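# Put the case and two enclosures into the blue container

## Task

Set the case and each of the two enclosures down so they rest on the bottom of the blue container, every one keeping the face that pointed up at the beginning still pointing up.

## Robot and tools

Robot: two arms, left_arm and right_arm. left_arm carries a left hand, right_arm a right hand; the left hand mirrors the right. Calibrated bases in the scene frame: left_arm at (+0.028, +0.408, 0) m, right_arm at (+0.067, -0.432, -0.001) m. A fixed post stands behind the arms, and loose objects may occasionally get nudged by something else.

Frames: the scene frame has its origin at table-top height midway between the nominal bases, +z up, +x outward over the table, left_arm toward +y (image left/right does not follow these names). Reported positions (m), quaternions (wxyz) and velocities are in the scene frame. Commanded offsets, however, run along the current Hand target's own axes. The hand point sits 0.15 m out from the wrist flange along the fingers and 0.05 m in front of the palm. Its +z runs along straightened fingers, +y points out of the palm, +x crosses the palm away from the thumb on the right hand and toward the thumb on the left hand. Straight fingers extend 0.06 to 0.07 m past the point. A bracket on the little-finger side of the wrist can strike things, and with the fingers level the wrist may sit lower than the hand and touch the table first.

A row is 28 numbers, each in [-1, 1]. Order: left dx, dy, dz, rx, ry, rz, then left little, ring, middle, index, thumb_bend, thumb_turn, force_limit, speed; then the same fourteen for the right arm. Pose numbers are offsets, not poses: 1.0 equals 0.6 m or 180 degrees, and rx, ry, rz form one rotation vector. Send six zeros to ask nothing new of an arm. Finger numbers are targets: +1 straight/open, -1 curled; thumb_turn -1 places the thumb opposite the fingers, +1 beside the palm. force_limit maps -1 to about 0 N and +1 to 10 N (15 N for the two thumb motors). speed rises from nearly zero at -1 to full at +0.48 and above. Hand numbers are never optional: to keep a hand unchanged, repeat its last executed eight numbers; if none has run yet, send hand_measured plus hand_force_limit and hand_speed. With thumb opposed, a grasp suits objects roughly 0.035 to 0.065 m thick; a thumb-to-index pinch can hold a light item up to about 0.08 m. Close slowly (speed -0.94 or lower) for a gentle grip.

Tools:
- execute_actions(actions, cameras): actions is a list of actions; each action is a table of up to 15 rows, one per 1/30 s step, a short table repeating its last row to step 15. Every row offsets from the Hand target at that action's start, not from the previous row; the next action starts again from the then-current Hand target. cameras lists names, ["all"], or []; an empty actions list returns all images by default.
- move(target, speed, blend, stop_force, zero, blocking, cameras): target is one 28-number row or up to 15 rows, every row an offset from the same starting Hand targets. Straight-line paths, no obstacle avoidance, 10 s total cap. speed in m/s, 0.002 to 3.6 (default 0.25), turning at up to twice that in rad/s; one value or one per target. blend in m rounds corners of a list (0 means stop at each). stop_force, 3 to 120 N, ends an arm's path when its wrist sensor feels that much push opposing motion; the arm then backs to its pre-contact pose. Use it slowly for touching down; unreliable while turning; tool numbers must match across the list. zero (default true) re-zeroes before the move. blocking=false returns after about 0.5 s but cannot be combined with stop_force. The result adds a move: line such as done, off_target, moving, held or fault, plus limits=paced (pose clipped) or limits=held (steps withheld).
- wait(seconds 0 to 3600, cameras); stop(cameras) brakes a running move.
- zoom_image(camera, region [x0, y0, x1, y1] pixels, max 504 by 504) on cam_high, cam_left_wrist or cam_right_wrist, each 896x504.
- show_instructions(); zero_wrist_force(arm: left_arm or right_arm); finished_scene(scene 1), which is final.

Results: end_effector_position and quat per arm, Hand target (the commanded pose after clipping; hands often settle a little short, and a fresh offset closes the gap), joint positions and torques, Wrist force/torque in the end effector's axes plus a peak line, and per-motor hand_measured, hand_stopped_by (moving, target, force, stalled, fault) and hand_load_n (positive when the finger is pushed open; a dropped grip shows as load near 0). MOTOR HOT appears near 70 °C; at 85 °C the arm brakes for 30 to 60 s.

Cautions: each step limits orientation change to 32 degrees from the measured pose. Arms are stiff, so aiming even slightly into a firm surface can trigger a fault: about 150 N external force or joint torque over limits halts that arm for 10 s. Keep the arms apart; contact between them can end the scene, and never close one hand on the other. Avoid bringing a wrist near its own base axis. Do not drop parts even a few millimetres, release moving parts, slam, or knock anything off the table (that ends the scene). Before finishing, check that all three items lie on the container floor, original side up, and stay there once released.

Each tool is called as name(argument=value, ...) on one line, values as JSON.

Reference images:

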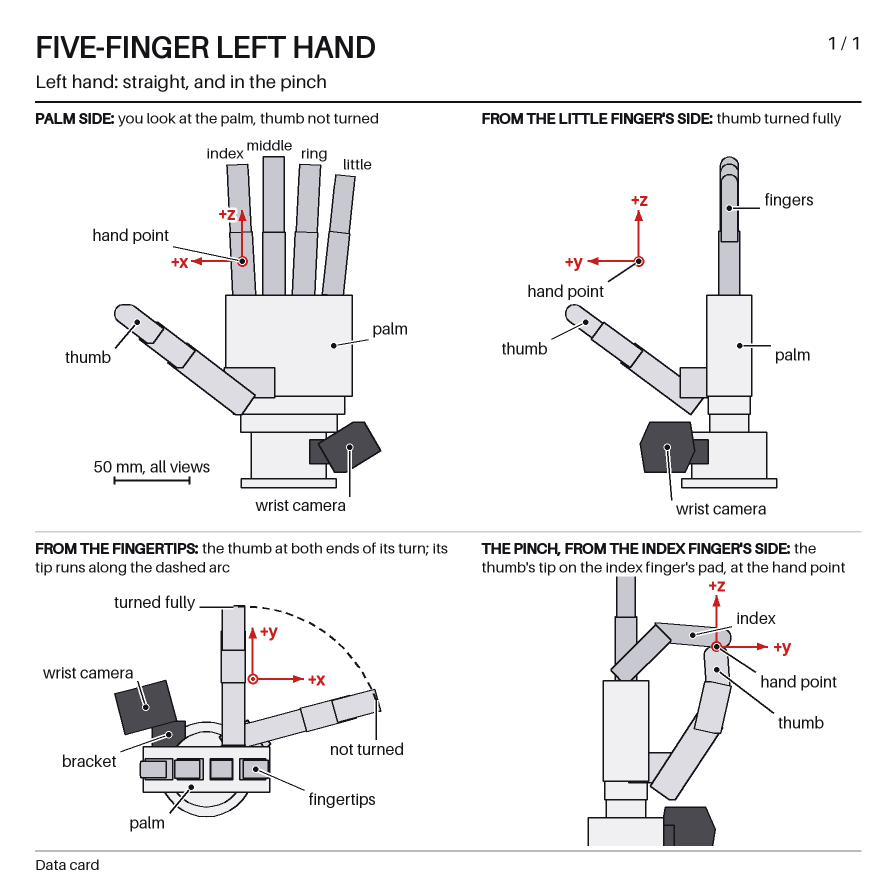

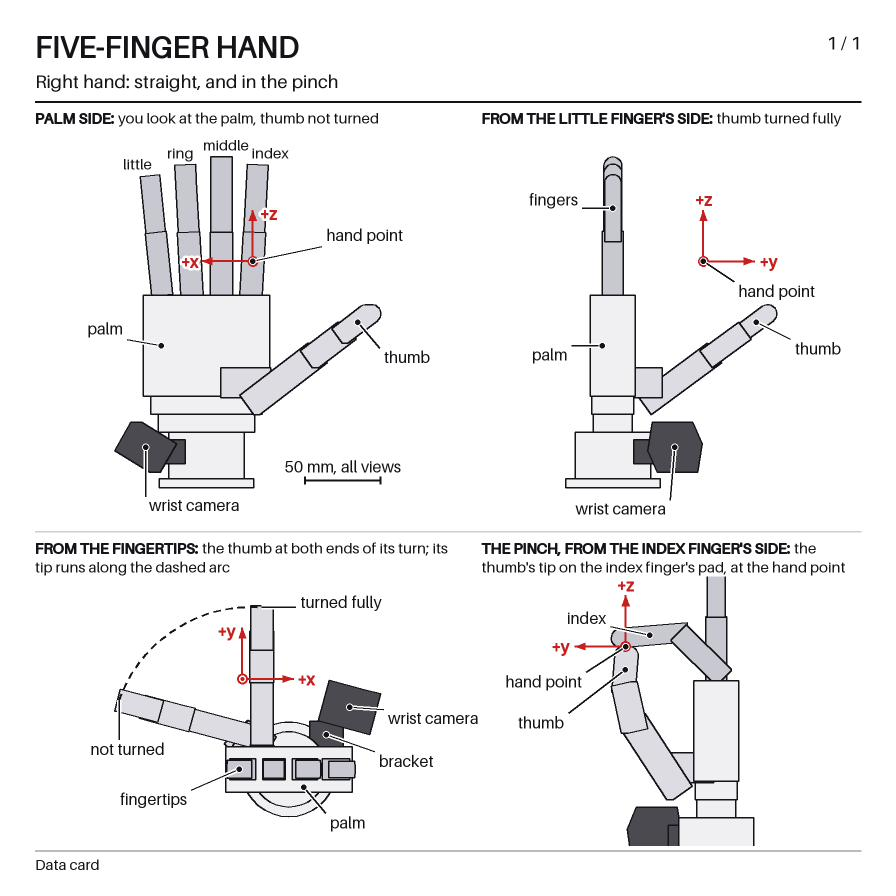

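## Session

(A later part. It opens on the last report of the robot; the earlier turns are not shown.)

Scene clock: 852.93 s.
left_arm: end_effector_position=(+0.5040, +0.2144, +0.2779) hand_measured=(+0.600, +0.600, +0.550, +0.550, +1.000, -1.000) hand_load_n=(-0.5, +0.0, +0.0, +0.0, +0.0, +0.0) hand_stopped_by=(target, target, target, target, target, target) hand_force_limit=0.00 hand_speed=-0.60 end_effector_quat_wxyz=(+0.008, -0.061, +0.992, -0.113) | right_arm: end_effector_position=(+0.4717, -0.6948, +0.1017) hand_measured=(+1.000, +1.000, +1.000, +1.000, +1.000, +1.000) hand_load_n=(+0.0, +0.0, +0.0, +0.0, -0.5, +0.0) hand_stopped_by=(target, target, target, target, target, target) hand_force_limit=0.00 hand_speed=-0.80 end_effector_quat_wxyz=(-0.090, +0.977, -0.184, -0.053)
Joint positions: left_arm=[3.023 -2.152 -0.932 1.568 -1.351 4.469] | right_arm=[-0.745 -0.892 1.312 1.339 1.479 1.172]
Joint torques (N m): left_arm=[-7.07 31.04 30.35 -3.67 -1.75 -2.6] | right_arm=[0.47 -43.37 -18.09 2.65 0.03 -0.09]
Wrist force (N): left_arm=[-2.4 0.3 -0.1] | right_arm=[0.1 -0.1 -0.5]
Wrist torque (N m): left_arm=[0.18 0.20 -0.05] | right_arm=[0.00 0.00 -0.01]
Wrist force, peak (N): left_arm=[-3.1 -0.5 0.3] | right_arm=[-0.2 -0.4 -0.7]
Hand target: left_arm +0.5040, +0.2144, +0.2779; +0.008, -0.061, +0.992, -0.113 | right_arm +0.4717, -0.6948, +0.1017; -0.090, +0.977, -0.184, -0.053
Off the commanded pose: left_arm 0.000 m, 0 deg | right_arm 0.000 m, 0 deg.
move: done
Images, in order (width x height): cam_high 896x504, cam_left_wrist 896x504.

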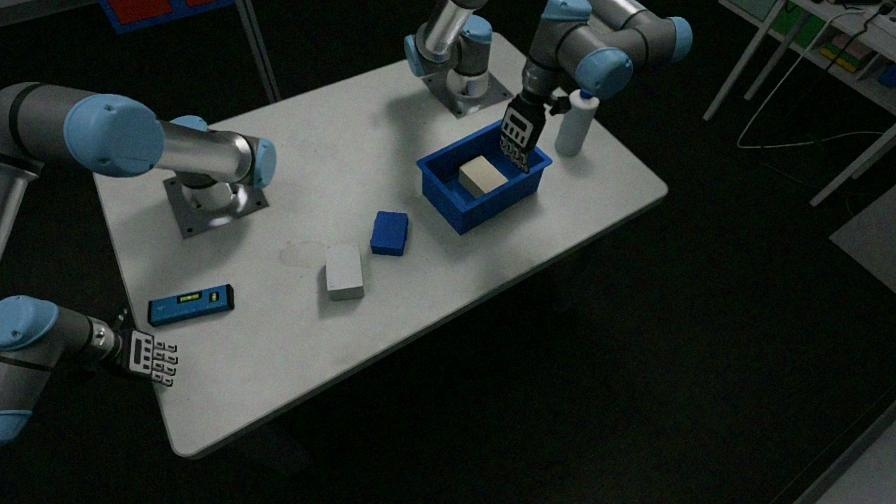

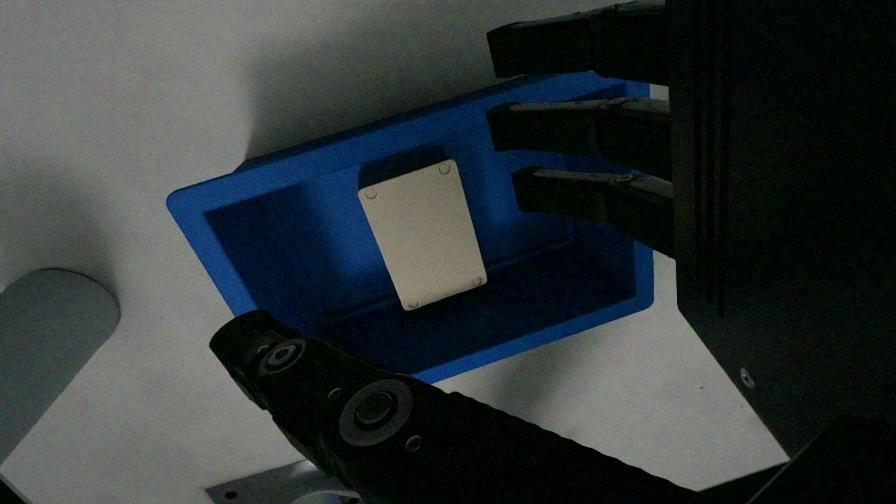

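move(target=[0.2085,0.0035,0.1922,0.2222,0,0, 0.25,0.25,0.25,0.25,-1,-1,0.0,-0.3, 0,0,0,0,0,0, 1,1,1,1,1,1,0,-0.8], speed=0.2, cameras=["cam_left_wrist","cam_high"])

Scene clock: 964.73 s.
left_arm: end_effector_position=(+0.3831, +0.1754, +0.1649) hand_measured=(+0.250, +0.250, +0.250, +0.250, -0.882, -1.000) hand_load_n=(+0.0, +0.0, +0.5, +0.0, +10.0, +1.0) hand_stopped_by=(target, target, target, target, force, target) hand_force_limit=0.00 hand_speed=-0.30 end_effector_quat_wxyz=(+0.028, -0.055, +0.893, -0.445) | right_arm: end_effector_position=(+0.4717, -0.6948, +0.1017) hand_measured=(+1.000, +1.000, +1.000, +1.000, +1.000, +1.000) hand_load_n=(+0.0, +0.0, +0.0, +0.0, +0.0, +0.0) hand_stopped_by=(target, target, target, target, target, target) hand_force_limit=0.00 hand_speed=-0.80 end_effector_quat_wxyz=(-0.090, +0.977, -0.184, -0.053)
Joint positions: left_arm=[3.323 -1.852 -1.87 2.071 -0.649 4.816] | right_arm=[-0.745 -0.892 1.312 1.339 1.479 1.172]
Joint torques (N m): left_arm=[6.23 16.49 7.35 -0.91 3.34 2.57] | right_arm=[0.28 -43.18 -17.61 2.67 -0.02 -0.01]
Wrist force (N): left_arm=[-2.7 0.1 0.3] | right_arm=[0.1 -0.2 -0.3]
Wrist torque (N m): left_arm=[0.26 0.29 -0.29] | right_arm=[-0.02 0.00 -0.01]
Wrist force, peak (N): left_arm=[-3.1 0.0 -0.3] | right_arm=[0.1 -0.3 -0.9]
Hand target: left_arm +0.3830, +0.1754, +0.1649; +0.028, -0.055, +0.893, -0.445 | right_arm +0.4717, -0.6948, +0.1017; -0.090, +0.977, -0.184, -0.053
Off the commanded pose: left_arm 0.000 m, 0 deg | right_arm 0.000 m, 0 deg.
move: done
Images, in order (width x height): cam_high 896x504, cam_left_wrist 896x504.

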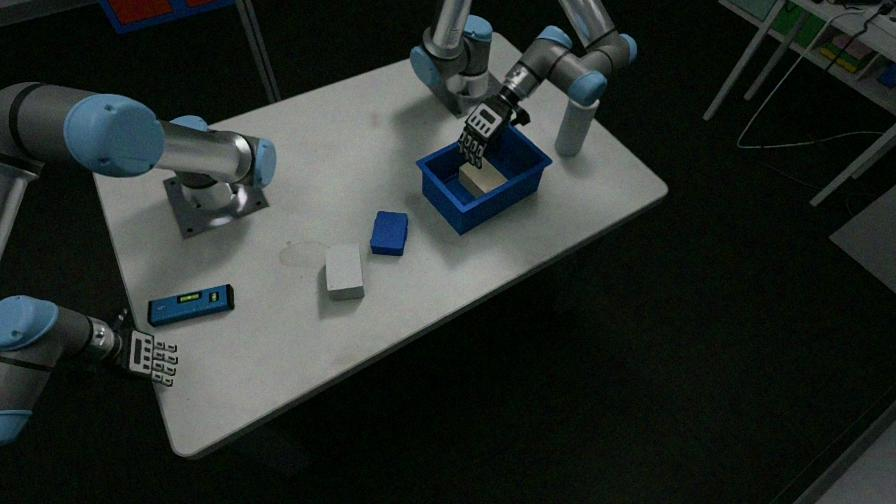

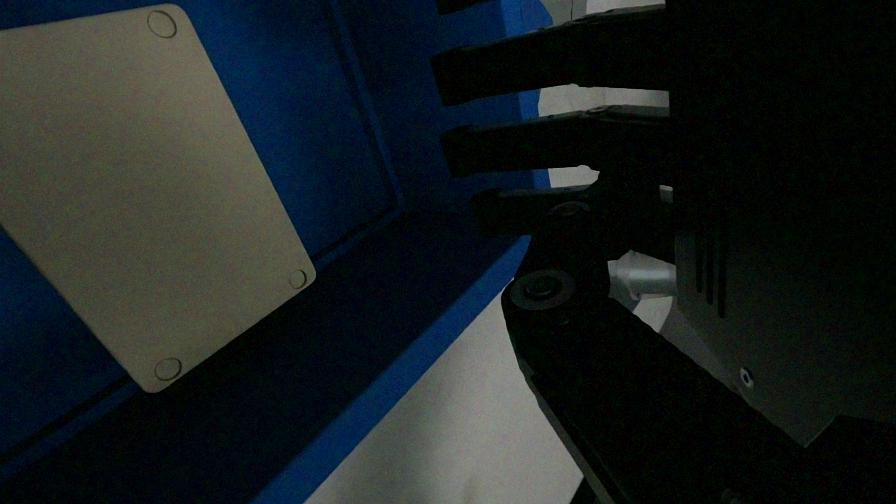

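execute_actions(actions=[[[0,0,0,0,0,0, 0.25,0.25,0.25,0.25,-0.8,-1,0.0,-0.3, 0,0,0,0,0,0, 1,1,1,1,1,1,0,-0.8]]], cameras=["cam_left_wrist"])

zoom_image(camera="cam_left_wrist", region=[280, 0, 440, 160])

zoom_image(camera="cam_left_wrist", region=[300, 120, 460, 280])

Scene clock: 971.63 s.
left_arm: end_effector_position=(+0.3830, +0.1754, +0.1649) hand_measured=(+0.250, +0.250, +0.250, +0.250, -0.800, -1.000) hand_load_n=(+0.5, +0.0, +0.0, +0.0, +1.0, +0.0) hand_stopped_by=(target, target, target, target, target, target) hand_force_limit=0.00 hand_speed=-0.30 end_effector_quat_wxyz=(+0.028, -0.055, +0.893, -0.445) | right_arm: end_effector_position=(+0.4717, -0.6948, +0.1017) hand_measured=(+1.000, +1.000, +1.000, +1.000, +1.000, +1.000) hand_load_n=(+0.0, +0.0, +0.0, +0.0, +0.0, +0.0) hand_stopped_by=(target, target, target, target, target, target) hand_force_limit=0.00 hand_speed=-0.80 end_effector_quat_wxyz=(-0.090, +0.977, -0.184, -0.053)
Joint positions: left_arm=[3.324 -1.853 -1.871 2.071 -0.649 4.817] | right_arm=[-0.745 -0.892 1.312 1.339 1.479 1.172]
Joint torques (N m): left_arm=[6.74 16.6 6.95 -1.77 3.48 2.44] | right_arm=[0.28 -43.03 -18.47 2.74 -0.07 0]
Wrist force (N): left_arm=[-2.7 -0.1 0.4] | right_arm=[-0.1 0.0 -0.3]
Wrist torque (N m): left_arm=[0.22 0.29 -0.28] | right_arm=[0.00 0.02 -0.01]
Wrist force, peak (N): left_arm=[-3.2 0.4 0.3] | right_arm=[-0.1 -0.3 -0.8]
Hand target: left_arm +0.3830, +0.1754, +0.1649; +0.028, -0.055, +0.893, -0.445 | right_arm +0.4717, -0.6948, +0.1017; -0.090, +0.977, -0.184, -0.053
Off the commanded pose: left_arm 0.000 m, 0 deg | right_arm 0.000 m, 0 deg.

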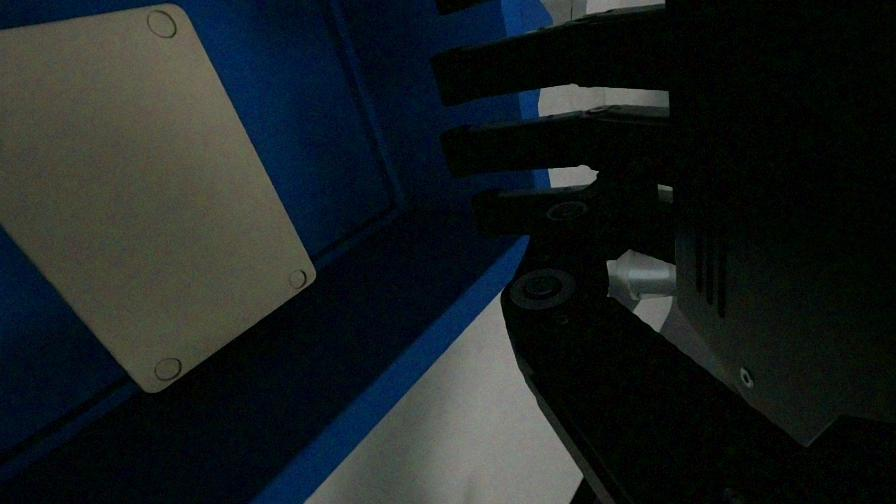

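Scaled by 3.150.

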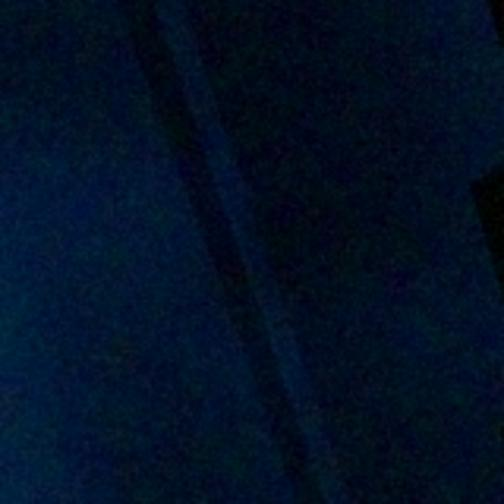

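Scaled by 3.150.

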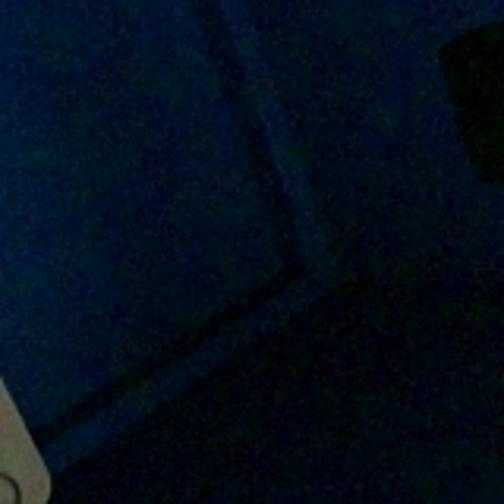

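move(target=[0,0.1329,0.1002,0,0,0, 0.25,0.25,0.25,0.25,-0.8,-1,0.0,-0.3, 0,0,0,0,0,0, 1,1,1,1,1,1,0,-0.8], speed=0.08, stop_force=6, cameras=["cam_left_wrist","cam_high"])

Scene clock: 993.27 s.
left_arm: end_effector_position=(+0.3832, +0.1754, +0.0650) hand_measured=(+0.250, +0.250, +0.250, +0.250, -0.800, -1.000) hand_load_n=(+0.0, +0.0, +0.0, +0.0, +1.0, +0.5) hand_stopped_by=(target, target, target, target, target, target) hand_force_limit=0.00 hand_speed=-0.30 end_effector_quat_wxyz=(+0.028, -0.055, +0.893, -0.445) | right_arm: end_effector_position=(+0.4717, -0.6948, +0.1017) hand_measured=(+1.000, +1.000, +1.000, +1.000, +1.000, +1.000) hand_load_n=(+0.0, +0.0, +0.0, +0.0, +0.0, +0.0) hand_stopped_by=(target, target, target, target, target, target) hand_force_limit=0.00 hand_speed=-0.80 end_effector_quat_wxyz=(-0.090, +0.977, -0.184, -0.053)
Joint positions: left_arm=[3.324 -2.015 -1.961 2.324 -0.649 4.817] | right_arm=[-0.745 -0.892 1.312 1.339 1.479 1.172]
Joint torques (N m): left_arm=[-7.17 19.67 3.58 -0.94 3.55 -2.69] | right_arm=[0.79 -43.21 -18.44 2.65 -0.09 -0.07]
Wrist force (N): left_arm=[-2.3 -0.2 0.2] | right_arm=[-0.2 -0.1 -0.3]
Wrist torque (N m): left_arm=[0.21 0.22 -0.07] | right_arm=[-0.02 0.04 -0.03]
Wrist force, peak (N): left_arm=[-2.9 -0.2 0.1] | right_arm=[-0.1 -0.3 -1.0]
Hand target: left_arm +0.3832, +0.1754, +0.0650; +0.028, -0.055, +0.893, -0.445 | right_arm +0.4717, -0.6948, +0.1017; -0.090, +0.977, -0.184, -0.053
Off the commanded pose: left_arm 0.000 m, 0 deg | right_arm 0.000 m, 0 deg.
move: done
Images, in order (width x height): cam_high 896x504, cam_left_wrist 896x504.

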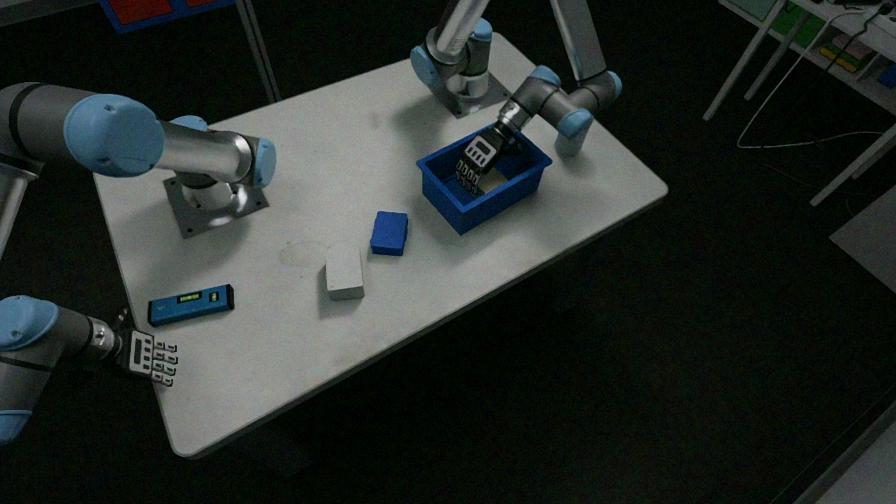

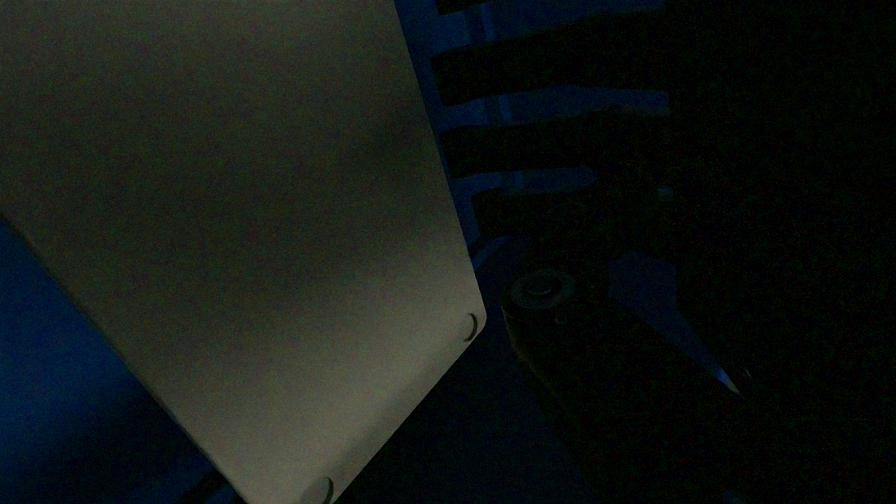

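move(target=[0,0.0853,-0.1131,0,0,0, 0.25,0.25,0.25,0.25,-0.8,-1,0.0,-0.3, 0,0,0,0,0,0, 1,1,1,1,1,1,0,-0.8], speed=0.03, stop_force=7, cameras=["cam_left_wrist","cam_high"])

Scene clock: 1004.60 s.
left_arm: end_effector_position=(+0.3727, +0.2598, +0.0650) hand_measured=(+0.250, +0.250, +0.250, +0.250, -0.800, -1.000) hand_load_n=(+0.0, +0.5, +0.5, +0.0, +1.0, +0.5) hand_stopped_by=(target, target, target, target, target, target) hand_force_limit=0.00 hand_speed=-0.30 end_effector_quat_wxyz=(+0.028, -0.055, +0.893, -0.445) | right_arm: end_effector_position=(+0.4717, -0.6948, +0.1017) hand_measured=(+1.000, +1.000, +1.000, +1.000, +1.000, +1.000) hand_load_n=(+0.0, +0.0, +0.0, +0.0, +0.0, +0.0) hand_stopped_by=(target, target, target, target, target, target) hand_force_limit=0.00 hand_speed=-0.80 end_effector_quat_wxyz=(-0.090, +0.977, -0.184, -0.053)
Joint positions: left_arm=[3.571 -2.034 -2.046 2.126 -0.707 5.203] | right_arm=[-0.745 -0.892 1.312 1.339 1.479 1.172]
Joint torques (N m): left_arm=[6.86 18.12 1.36 -3.57 -0.83 2.51] | right_arm=[1.06 -43.37 -18.26 2.7 -0.11 -0.03]
Wrist force (N): left_arm=[-2.7 -0.4 1.0] | right_arm=[-0.1 -0.2 -0.1]
Wrist torque (N m): left_arm=[0.21 0.32 -0.28] | right_arm=[-0.03 0.01 -0.02]
Wrist force, peak (N): left_arm=[-2.9 -1.4 0.7] | right_arm=[-0.2 -0.1 -1.1]
Hand target: left_arm +0.3727, +0.2598, +0.0650; +0.028, -0.055, +0.893, -0.445 | right_arm +0.4717, -0.6948, +0.1017; -0.090, +0.977, -0.184, -0.053
Off the commanded pose: left_arm 0.000 m, 0 deg | right_arm 0.000 m, 0 deg.
move: done
Images, in order (width x height): cam_high 896x504, cam_left_wrist 896x504.

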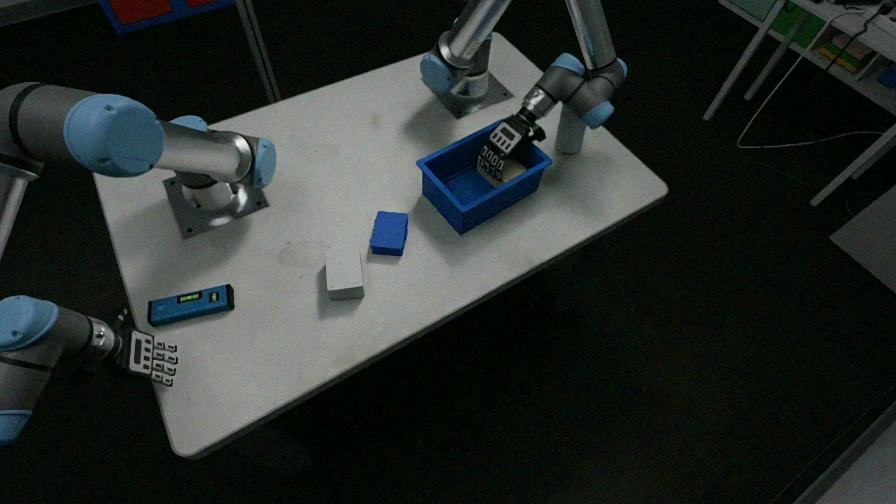

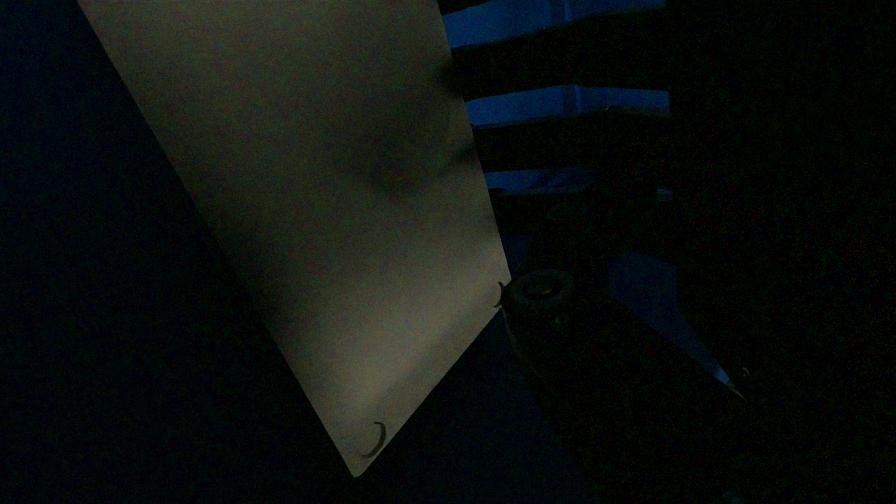

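move(target=[0,0.0251,-0.0333,0,0,0, 0.25,0.25,0.25,0.25,-0.8,-1,0.0,-0.3, 0,0,0,0,0,0, 1,1,1,1,1,1,0,-0.8], speed=0.006, stop_force=4, cameras=["cam_left_wrist","cam_high"])

zoom_image(camera="cam_high", region=[400, 90, 570, 240])

Scene clock: 1016.30 s.
left_arm: end_effector_position=(+0.3712, +0.2720, +0.0650) hand_measured=(+0.250, +0.250, +0.250, +0.250, -0.800, -1.000) hand_load_n=(+0.5, +1.0, +0.0, +0.0, +1.0, +0.0) hand_stopped_by=(target, target, target, target, target, target) hand_force_limit=0.00 hand_speed=-0.30 end_effector_quat_wxyz=(+0.028, -0.055, +0.893, -0.445) | right_arm: end_effector_position=(+0.4717, -0.6948, +0.1017) hand_measured=(+1.000, +1.000, +1.000, +1.000, +1.000, +1.000) hand_load_n=(+0.0, +0.0, +0.0, +0.5, +0.0, +0.0) hand_stopped_by=(target, target, target, target, target, target) hand_force_limit=0.00 hand_speed=-0.80 end_effector_quat_wxyz=(-0.090, +0.977, -0.184, -0.053)
Joint positions: left_arm=[3.607 -2.038 -2.053 2.1 -0.721 5.252] | right_arm=[-0.745 -0.892 1.312 1.339 1.479 1.172]
Joint torques (N m): left_arm=[-7.22 37.14 19.99 -1.07 3 -2.79] | right_arm=[0.63 -42.64 -18.25 2.71 -0.06 -0.09]
Wrist force (N): left_arm=[-2.9 -1.3 1.4] | right_arm=[-0.1 -0.2 -0.7]
Wrist torque (N m): left_arm=[0.20 0.39 -0.13] | right_arm=[0.00 0.04 -0.02]
Wrist force, peak (N): left_arm=[-1.9 -4.8 2.6] | right_arm=[0.1 -0.1 -0.9]
Hand target: left_arm +0.3712, +0.2720, +0.0650; +0.028, -0.055, +0.893, -0.445 (not the last commanded pose) | right_arm +0.4717, -0.6948, +0.1017; -0.090, +0.977, -0.184, -0.053
Off the commanded pose: left_arm 0.013 m, 0 deg | right_arm 0.000 m, 0 deg.
move: contact (left_arm)
Images, in order (width x height): cam_high 896x504, cam_left_wrist 896x504.

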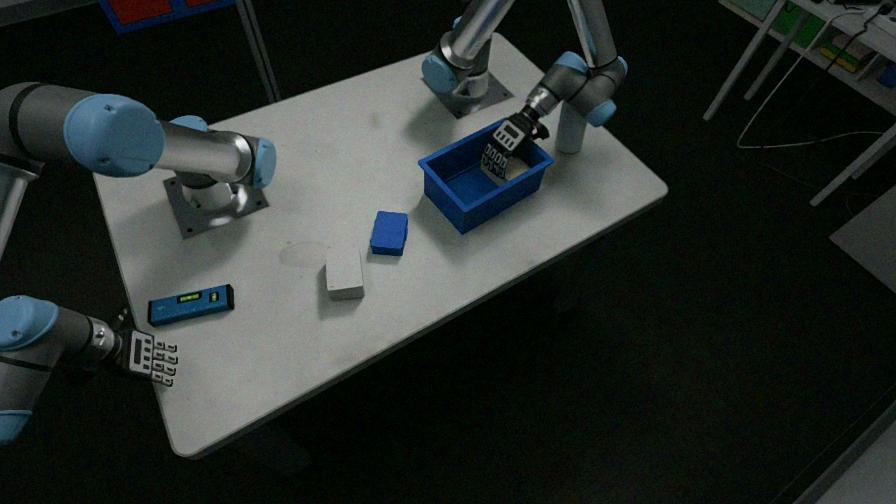

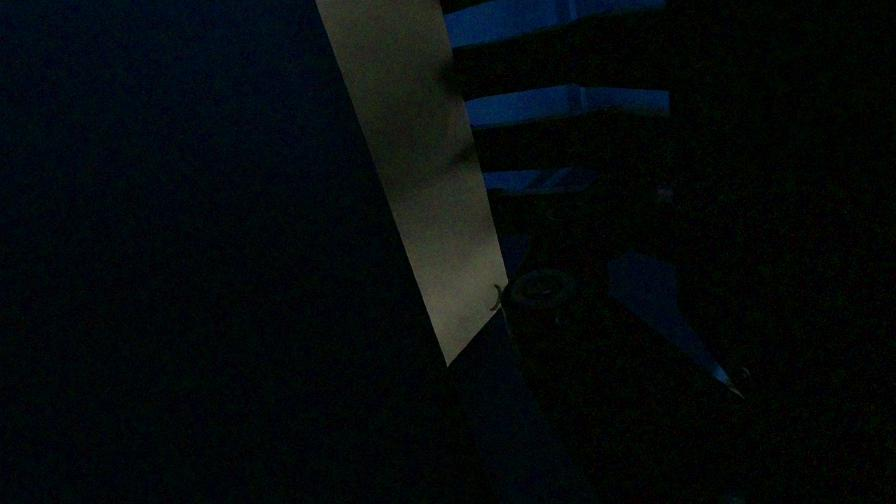

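Scaled by 2.965.

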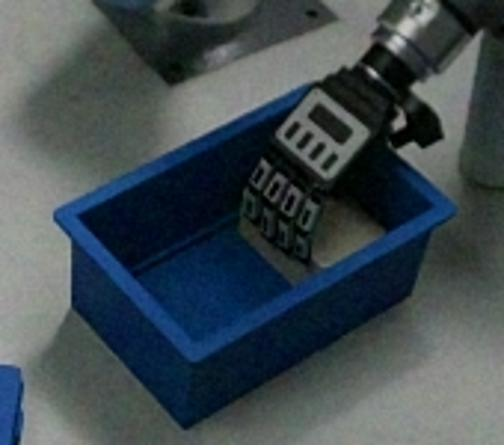

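move(target=[[0,-0.0060,0.0080,0,0,0, 0.25,0.25,0.25,0.25,-0.8,-1,0.0,-0.3, 0,0,0,0,0,0, 1,1,1,1,1,1,0,-0.8],[0,-0.1922,-0.1324,0,0,0, 0.25,0.25,0.25,0.25,-0.8,-1,0.0,-0.3, 0,0,0,0,0,0, 1,1,1,1,1,1,0,-0.8],[-0.1667,-0.3124,-0.2027,-0.2222,0,0, 0.25,0.25,0.25,0.25,-0.8,-1,0.0,-0.3, 0,0,0,0,0,0, 1,1,1,1,1,1,0,-0.8]], speed=[0.03,0.2,0.25], blend=[0,0.03,0], cameras=["cam_left_wrist","cam_high"])

zoom_image(camera="cam_high", region=[400, 90, 570, 240])

Scene clock: 1035.13 s.
left_arm: end_effector_position=(+0.4720, +0.2686, +0.2880) hand_measured=(+0.250, +0.250, +0.250, +0.250, -0.800, -1.000) hand_load_n=(+0.0, +0.0, +0.0, +0.0, +1.0, +0.5) hand_stopped_by=(target, target, target, target, target, target) hand_force_limit=0.00 hand_speed=-0.30 end_effector_quat_wxyz=(+0.008, -0.061, +0.992, -0.113) | right_arm: end_effector_position=(+0.4717, -0.6948, +0.1017) hand_measured=(+1.000, +1.000, +1.000, +1.000, +1.000, +1.000) hand_load_n=(+0.0, +0.0, +0.0, +0.0, +0.0, +0.0) hand_stopped_by=(target, target, target, target, target, target) hand_force_limit=0.00 hand_speed=-0.80 end_effector_quat_wxyz=(-0.090, +0.977, -0.184, -0.053)
Joint positions: left_arm=[3.127 -2.017 -1.118 1.597 -1.346 4.575] | right_arm=[-0.745 -0.892 1.312 1.339 1.479 1.172]
Joint torques (N m): left_arm=[-7.12 27.52 29.25 -3.37 -1.51 -2.74] | right_arm=[0.77 -43.29 -18.24 2.6 0.05 0.02]
Wrist force (N): left_arm=[-2.8 0.3 -0.3] | right_arm=[0.1 -0.2 -0.4]
Wrist torque (N m): left_arm=[0.21 0.25 -0.11] | right_arm=[-0.02 0.00 -0.01]
Wrist force, peak (N): left_arm=[-3.1 -1.9 1.0] | right_arm=[-0.1 -0.4 -0.9]
Hand target: left_arm +0.4720, +0.2686, +0.2881; +0.008, -0.061, +0.992, -0.113 | right_arm +0.4717, -0.6948, +0.1017; -0.090, +0.977, -0.184, -0.053
Off the commanded pose: left_arm 0.000 m, 0 deg | right_arm 0.000 m, 0 deg.
move: done
Images, in order (width x height): cam_high 896x504, cam_left_wrist 896x504.

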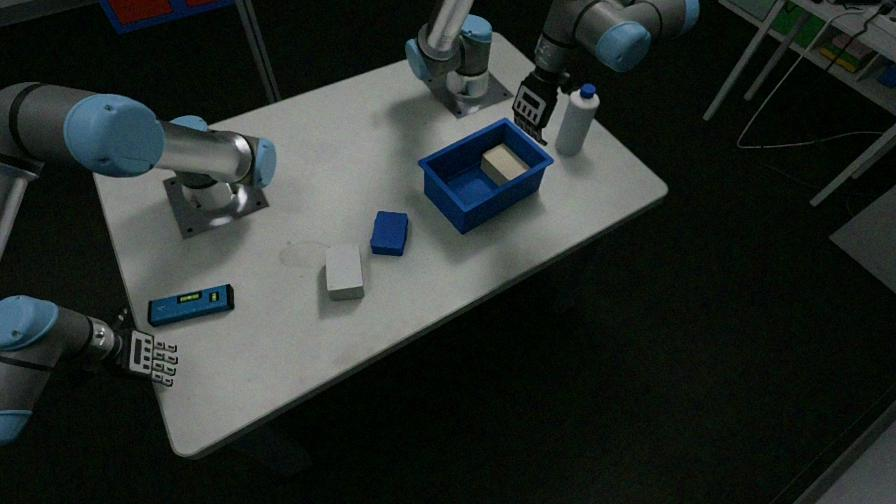

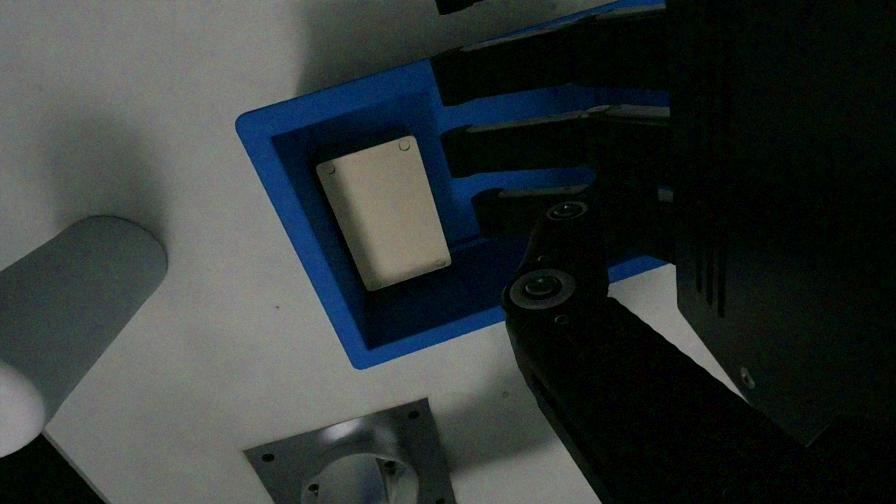

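Scaled by 2.965.

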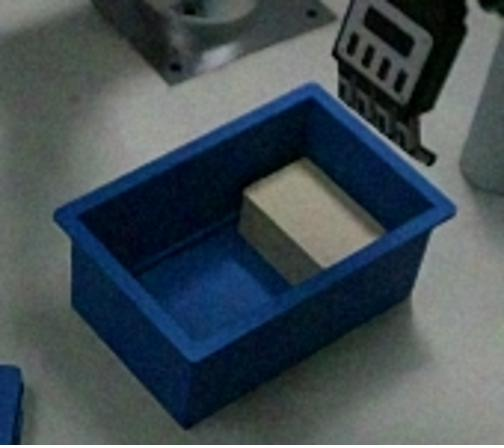

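zoom_image(camera="cam_left_wrist", region=[220, 80, 480, 380])

Scaled by 1.680.

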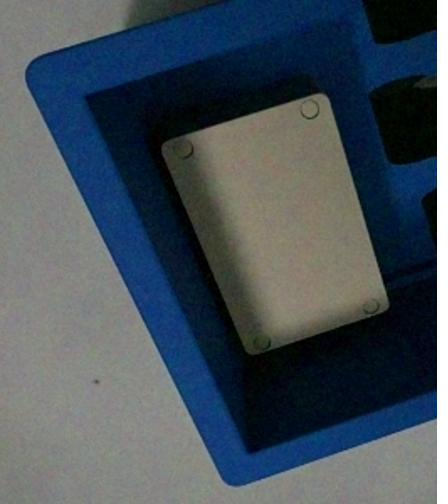

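move(target=[0.1567,-0.5513,0.2095,0.2139,0.1175,0.1810, 0.6,0.6,0.6,0.6,1,-1,0.0,-0.3, 0,0,0,0,0,0, 1,1,1,1,1,1,0,-0.8], speed=0.25, cameras=["cam_left_wrist","cam_high"])

Scene clock: 1135.30 s.
left_arm: end_effector_position=(+0.4220, -0.0908, +0.2397) hand_measured=(+0.600, +0.600, +0.600, +0.600, +1.000, -1.000) hand_load_n=(+0.0, +0.0, +0.0, +0.0, +0.0, -0.5) hand_stopped_by=(target, target, target, target, target, target) hand_force_limit=0.00 hand_speed=-0.30 end_effector_quat_wxyz=(-0.119, +0.239, +0.863, -0.430) | right_arm: end_effector_position=(+0.4717, -0.6948, +0.1017) hand_measured=(+1.000, +1.000, +1.000, +1.000, +1.000, +1.000) hand_load_n=(+0.0, +0.0, +0.5, +0.0, +0.0, +0.0) hand_stopped_by=(target, target, target, target, target, target) hand_force_limit=0.00 hand_speed=-0.80 end_effector_quat_wxyz=(-0.090, +0.977, -0.184, -0.053)
Joint positions: left_arm=[2.712 -2.426 -0.761 1.466 -0.656 4.903] | right_arm=[-0.745 -0.892 1.312 1.339 1.479 1.172]
Joint torques (N m): left_arm=[-7.05 40.76 29.41 -3.37 3.42 2.58] | right_arm=[0.91 -42.52 -18.36 2.57 0.04 -0.06]
Wrist force (N): left_arm=[-2.7 -0.1 0.2] | right_arm=[-0.3 -0.2 -0.3]
Wrist torque (N m): left_arm=[0.24 0.29 -0.29] | right_arm=[-0.03 0.06 -0.03]
Wrist force, peak (N): left_arm=[-3.3 -0.4 0.6] | right_arm=[-0.3 -0.3 -0.8]
Hand target: left_arm +0.4220, -0.0908, +0.2397; -0.119, +0.240, +0.863, -0.430 | right_arm +0.4717, -0.6948, +0.1017; -0.090, +0.977, -0.184, -0.053
Off the commanded pose: left_arm 0.000 m, 0 deg | right_arm 0.000 m, 0 deg.
move: done
Images, in order (width x height): cam_high 896x504, cam_left_wrist 896x504.

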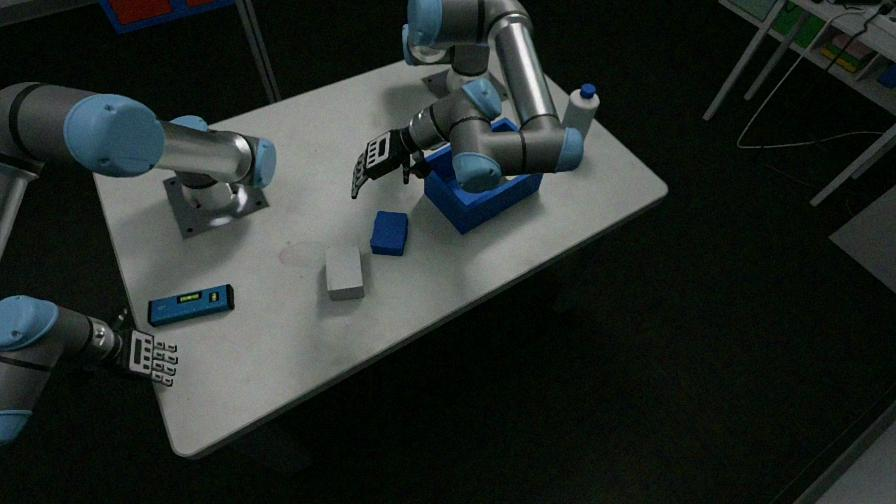

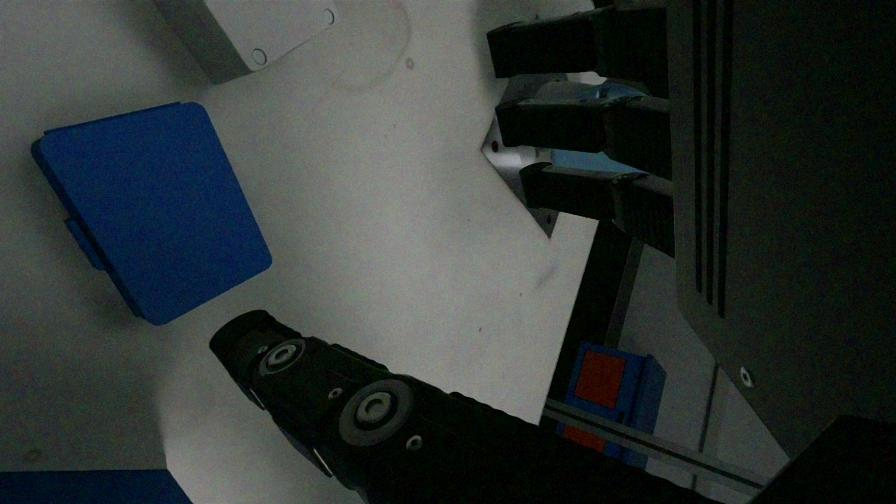

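move(target=[0,0.1678,0.1372,0,0.01153,0.0087, 0.6,0.6,0.6,0.6,1,-1,0.0,-0.3, 0,0,0,0,0,0, 1,1,1,1,1,1,0,-0.8], speed=0.15, cameras=["cam_left_wrist"])

zoom_image(camera="cam_left_wrist", region=[0, 0, 448, 448])

Scene clock: 1166.40 s.
left_arm: end_effector_position=(+0.4195, -0.0952, +0.1100) hand_measured=(+0.600, +0.600, +0.600, +0.600, +1.000, -1.000) hand_load_n=(+0.0, +0.0, +0.0, +0.0, +0.0, +0.0) hand_stopped_by=(target, target, target, target, target, target) hand_force_limit=0.00 hand_speed=-0.30 end_effector_quat_wxyz=(-0.128, +0.259, +0.857, -0.427) | right_arm: end_effector_position=(+0.4717, -0.6948, +0.1017) hand_measured=(+1.000, +1.000, +1.000, +1.000, +1.000, +1.000) hand_load_n=(+0.0, +0.0, +0.0, +0.0, +0.0, +0.0) hand_stopped_by=(target, target, target, target, target, target) hand_force_limit=0.00 hand_speed=-0.80 end_effector_quat_wxyz=(-0.090, +0.977, -0.184, -0.053)
Joint positions: left_arm=[2.7 -2.524 -0.926 1.686 -0.662 4.957] | right_arm=[-0.745 -0.892 1.312 1.339 1.479 1.172]
Joint torques (N m): left_arm=[-7.55 41.25 9.46 -0.94 -0.63 2.45] | right_arm=[0.5 -42.42 -19.15 2.69 0 -0.13]
Wrist force (N): left_arm=[-3.0 -0.1 0.1] | right_arm=[0.0 -0.2 -0.7]
Wrist torque (N m): left_arm=[0.24 0.33 -0.30] | right_arm=[-0.01 0.02 -0.02]
Wrist force, peak (N): left_arm=[-3.1 -0.6 -0.5] | right_arm=[-0.2 -0.1 -0.9]
Hand target: left_arm +0.4196, -0.0952, +0.1097; -0.128, +0.259, +0.857, -0.427 | right_arm +0.4717, -0.6948, +0.1017; -0.090, +0.977, -0.184, -0.053
Off the commanded pose: left_arm 0.000 m, 0 deg | right_arm 0.000 m, 0 deg.
move: done

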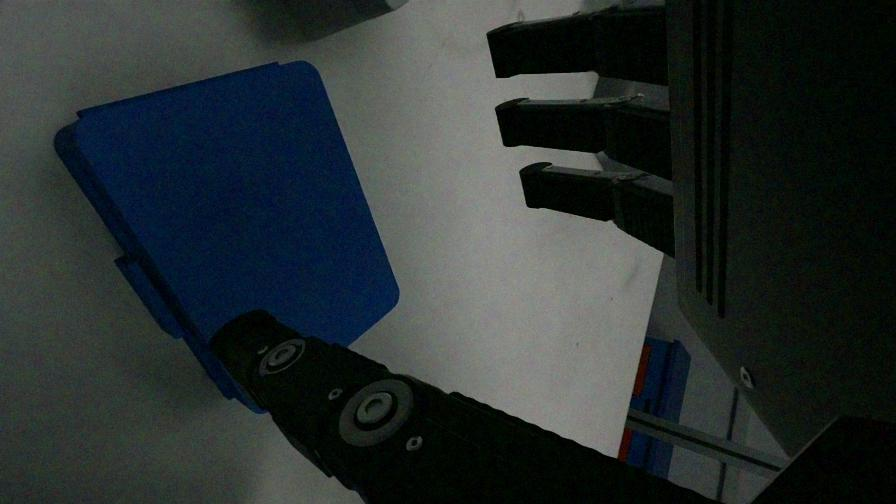

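Scaled by 1.125.

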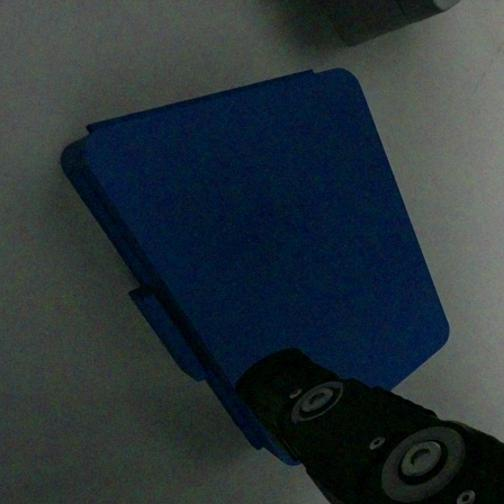

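move(target=[0,0.0100,-0.0133,0,0,0, 0.6,0.6,0.6,0.6,1,-1,0.0,-0.3, 0,0,0,0,0,0, 1,1,1,1,1,1,0,-0.8], speed=0.1, cameras=[])

move(target=[0,0.0758,0.0572,0,0,0, 0.6,0.6,0.6,0.6,1,-1,0.0,-0.3, 0,0,0,0,0,0, 1,1,1,1,1,1,0,-0.8], speed=0.03, stop_force=4, cameras=["cam_left_wrist"])

Scene clock: 1189.73 s.
left_arm: end_effector_position=(+0.4250, -0.0870, +0.1098) hand_measured=(+0.600, +0.600, +0.600, +0.600, +1.000, -1.000) hand_load_n=(+0.0, +0.0, +0.0, +0.0, +0.0, +0.0) hand_stopped_by=(target, target, target, target, target, target) hand_force_limit=0.00 hand_speed=-0.30 end_effector_quat_wxyz=(-0.128, +0.259, +0.857, -0.427) | right_arm: end_effector_position=(+0.4717, -0.6948, +0.1017) hand_measured=(+1.000, +1.000, +1.000, +1.000, +1.000, +1.000) hand_load_n=(+0.0, +0.0, +0.0, +0.0, +0.0, +0.0) hand_stopped_by=(target, target, target, target, target, target) hand_force_limit=0.00 hand_speed=-0.80 end_effector_quat_wxyz=(-0.090, +0.977, -0.184, -0.053)
Joint positions: left_arm=[2.716 -2.524 -0.933 1.672 -0.665 4.982] | right_arm=[-0.745 -0.892 1.312 1.339 1.479 1.172]
Joint torques (N m): left_arm=[6.51 60.58 8.99 -3.56 -0.67 2.4] | right_arm=[1.17 -42.16 -19.43 2.66 0.1 -0.07]
Wrist force (N): left_arm=[-2.9 0.0 0.0] | right_arm=[-0.2 0.1 -0.6]
Wrist torque (N m): left_arm=[0.24 0.30 -0.29] | right_arm=[0.04 0.05 -0.01]
Wrist force, peak (N): left_arm=[-3.3 0.1 0.1] | right_arm=[-0.5 -0.3 -0.9]
Hand target: left_arm +0.4251, -0.0869, +0.1098; -0.128, +0.259, +0.857, -0.427 | right_arm +0.4717, -0.6948, +0.1017; -0.090, +0.977, -0.184, -0.053
Off the commanded pose: left_arm 0.000 m, 0 deg | right_arm 0.000 m, 0 deg.
move: done

Scene clock: 1192.67 s.
left_arm: end_effector_position=(+0.4252, -0.0869, +0.0528) hand_measured=(+0.600, +0.600, +0.600, +0.600, +1.000, -1.000) hand_load_n=(+0.0, +0.0, +0.0, +0.0, +0.0, +0.0) hand_stopped_by=(target, target, target, target, target, target) hand_force_limit=0.00 hand_speed=-0.30 end_effector_quat_wxyz=(-0.128, +0.259, +0.857, -0.427) | right_arm: end_effector_position=(+0.4717, -0.6948, +0.1017) hand_measured=(+1.000, +1.000, +1.000, +1.000, +1.000, +1.000) hand_load_n=(+0.0, +0.0, +0.0, +0.0, +0.0, +0.0) hand_stopped_by=(target, target, target, target, target, target) hand_force_limit=0.00 hand_speed=-0.80 end_effector_quat_wxyz=(-0.090, +0.977, -0.184, -0.053)
Joint positions: left_arm=[2.716 -2.582 -0.973 1.771 -0.665 4.983] | right_arm=[-0.745 -0.892 1.312 1.339 1.479 1.172]
Joint torques (N m): left_arm=[3.39 42.3 8.7 -1.15 0.33 -1.89] | right_arm=[0.13 -42.48 -18.83 2.63 0.15 -0.16]
Wrist force (N): left_arm=[-2.8 0.0 0.4] | right_arm=[0.1 -0.4 -0.8]
Wrist torque (N m): left_arm=[0.24 0.31 -0.30] | right_arm=[-0.03 0.02 -0.02]
Wrist force, peak (N): left_arm=[-3.4 0.2 0.3] | right_arm=[-0.1 -0.3 -0.9]
Hand target: left_arm +0.4252, -0.0869, +0.0528; -0.128, +0.259, +0.857, -0.427 | right_arm +0.4717, -0.6948, +0.1017; -0.090, +0.977, -0.184, -0.053
Off the commanded pose: left_arm 0.000 m, 0 deg | right_arm 0.000 m, 0 deg.
move: done

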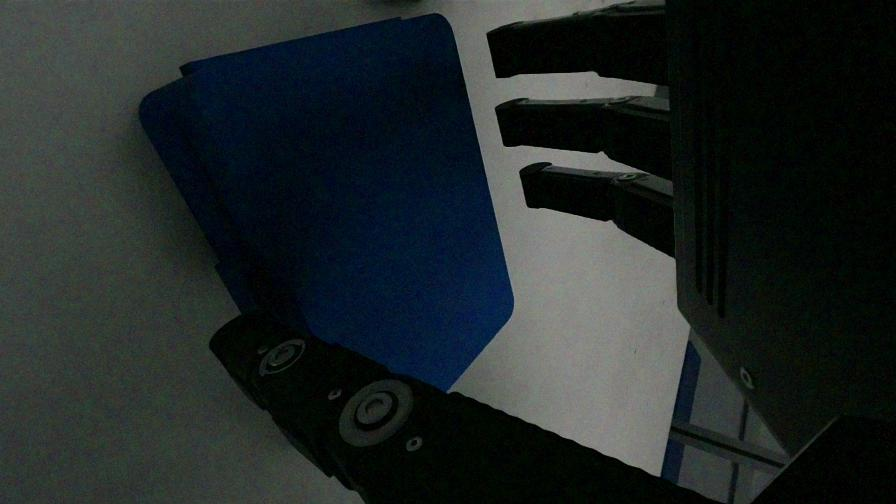

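move(target=[0,0.0064,0.0048,0,0,0, 0.6,0.6,0.6,0.6,1,-1,0.0,-0.3, 0,0,0,0,0,0, 1,1,1,1,1,1,0,-0.8], speed=0.01, stop_force=3.5, cameras=[])

execute_actions(actions=[[[0,0,0,0,0,0, 0.6,0.6,-0.2,-0.2,1,-1,-0.2,-0.85, 0,0,0,0,0,0, 1,1,1,1,1,1,0,-0.8]]], cameras=["cam_left_wrist"])

Scene clock: 1205.53 s.
left_arm: end_effector_position=(+0.4252, -0.0869, +0.0480) hand_measured=(+0.600, +0.600, +0.600, +0.600, +1.000, -1.000) hand_load_n=(+0.0, +0.0, +0.0, +0.0, +0.0, +0.0) hand_stopped_by=(target, target, target, target, target, target) hand_force_limit=0.00 hand_speed=-0.30 end_effector_quat_wxyz=(-0.128, +0.259, +0.857, -0.427) | right_arm: end_effector_position=(+0.4717, -0.6948, +0.1017) hand_measured=(+1.000, +1.000, +1.000, +1.000, +1.000, +1.000) hand_load_n=(+0.0, +0.0, +0.0, +0.0, +0.0, +0.0) hand_stopped_by=(target, target, target, target, target, target) hand_force_limit=0.00 hand_speed=-0.80 end_effector_quat_wxyz=(-0.090, +0.977, -0.184, -0.053)
Joint positions: left_arm=[2.716 -2.588 -0.975 1.779 -0.665 4.983] | right_arm=[-0.745 -0.892 1.312 1.339 1.479 1.172]
Joint torques (N m): left_arm=[2.06 42.51 8.54 -1.01 2.74 2.19] | right_arm=[0.5 -42.83 -18.79 2.63 -0.01 -0.04]
Wrist force (N): left_arm=[-2.8 0.0 0.2] | right_arm=[-0.4 -0.2 -0.4]
Wrist torque (N m): left_arm=[0.25 0.30 -0.29] | right_arm=[-0.03 0.06 -0.04]
Wrist force, peak (N): left_arm=[-3.3 0.4 0.0] | right_arm=[0.0 -0.4 -0.8]
Hand target: left_arm +0.4252, -0.0869, +0.0480; -0.128, +0.259, +0.857, -0.427 | right_arm +0.4717, -0.6948, +0.1017; -0.090, +0.977, -0.184, -0.053
Off the commanded pose: left_arm 0.000 m, 0 deg | right_arm 0.000 m, 0 deg.
move: done

Scene clock: 1206.70 s.
left_arm: end_effector_position=(+0.4252, -0.0869, +0.0480) hand_measured=(+0.600, +0.600, +0.242, +0.228, +1.000, -1.000) hand_load_n=(+0.0, +0.0, +4.0, +5.5, +0.5, +0.0) hand_stopped_by=(target, target, force, force, target, target) hand_force_limit=-0.20 hand_speed=-0.85 end_effector_quat_wxyz=(-0.128, +0.259, +0.857, -0.427) | right_arm: end_effector_position=(+0.4717, -0.6948, +0.1017) hand_measured=(+1.000, +1.000, +1.000, +1.000, +1.000, +1.000) hand_load_n=(+0.0, +0.0, +0.0, +0.0, +0.0, +0.0) hand_stopped_by=(target, target, target, target, target, target) hand_force_limit=0.00 hand_speed=-0.80 end_effector_quat_wxyz=(-0.090, +0.977, -0.184, -0.053)
Joint positions: left_arm=[2.716 -2.588 -0.975 1.779 -0.665 4.983] | right_arm=[-0.745 -0.892 1.312 1.339 1.479 1.172]
Joint torques (N m): left_arm=[6.89 43.2 8.86 -1.08 2.23 2.3] | right_arm=[0.82 -42.54 -18.6 2.69 0.09 -0.16]
Wrist force (N): left_arm=[-2.6 0.4 0.6] | right_arm=[-0.2 -0.3 -0.7]
Wrist torque (N m): left_arm=[0.26 0.30 -0.30] | right_arm=[-0.02 0.06 -0.03]
Wrist force, peak (N): left_arm=[-3.2 -0.8 0.9] | right_arm=[-0.2 -0.2 -0.9]
Hand target: left_arm +0.4252, -0.0869, +0.0480; -0.128, +0.259, +0.857, -0.427 | right_arm +0.4717, -0.6948, +0.1017; -0.090, +0.977, -0.184, -0.053
Off the commanded pose: left_arm 0.000 m, 0 deg | right_arm 0.000 m, 0 deg.

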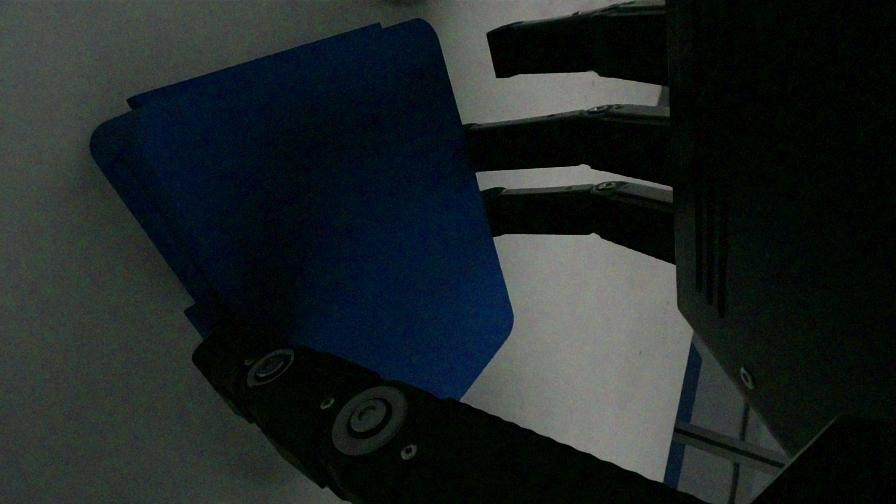

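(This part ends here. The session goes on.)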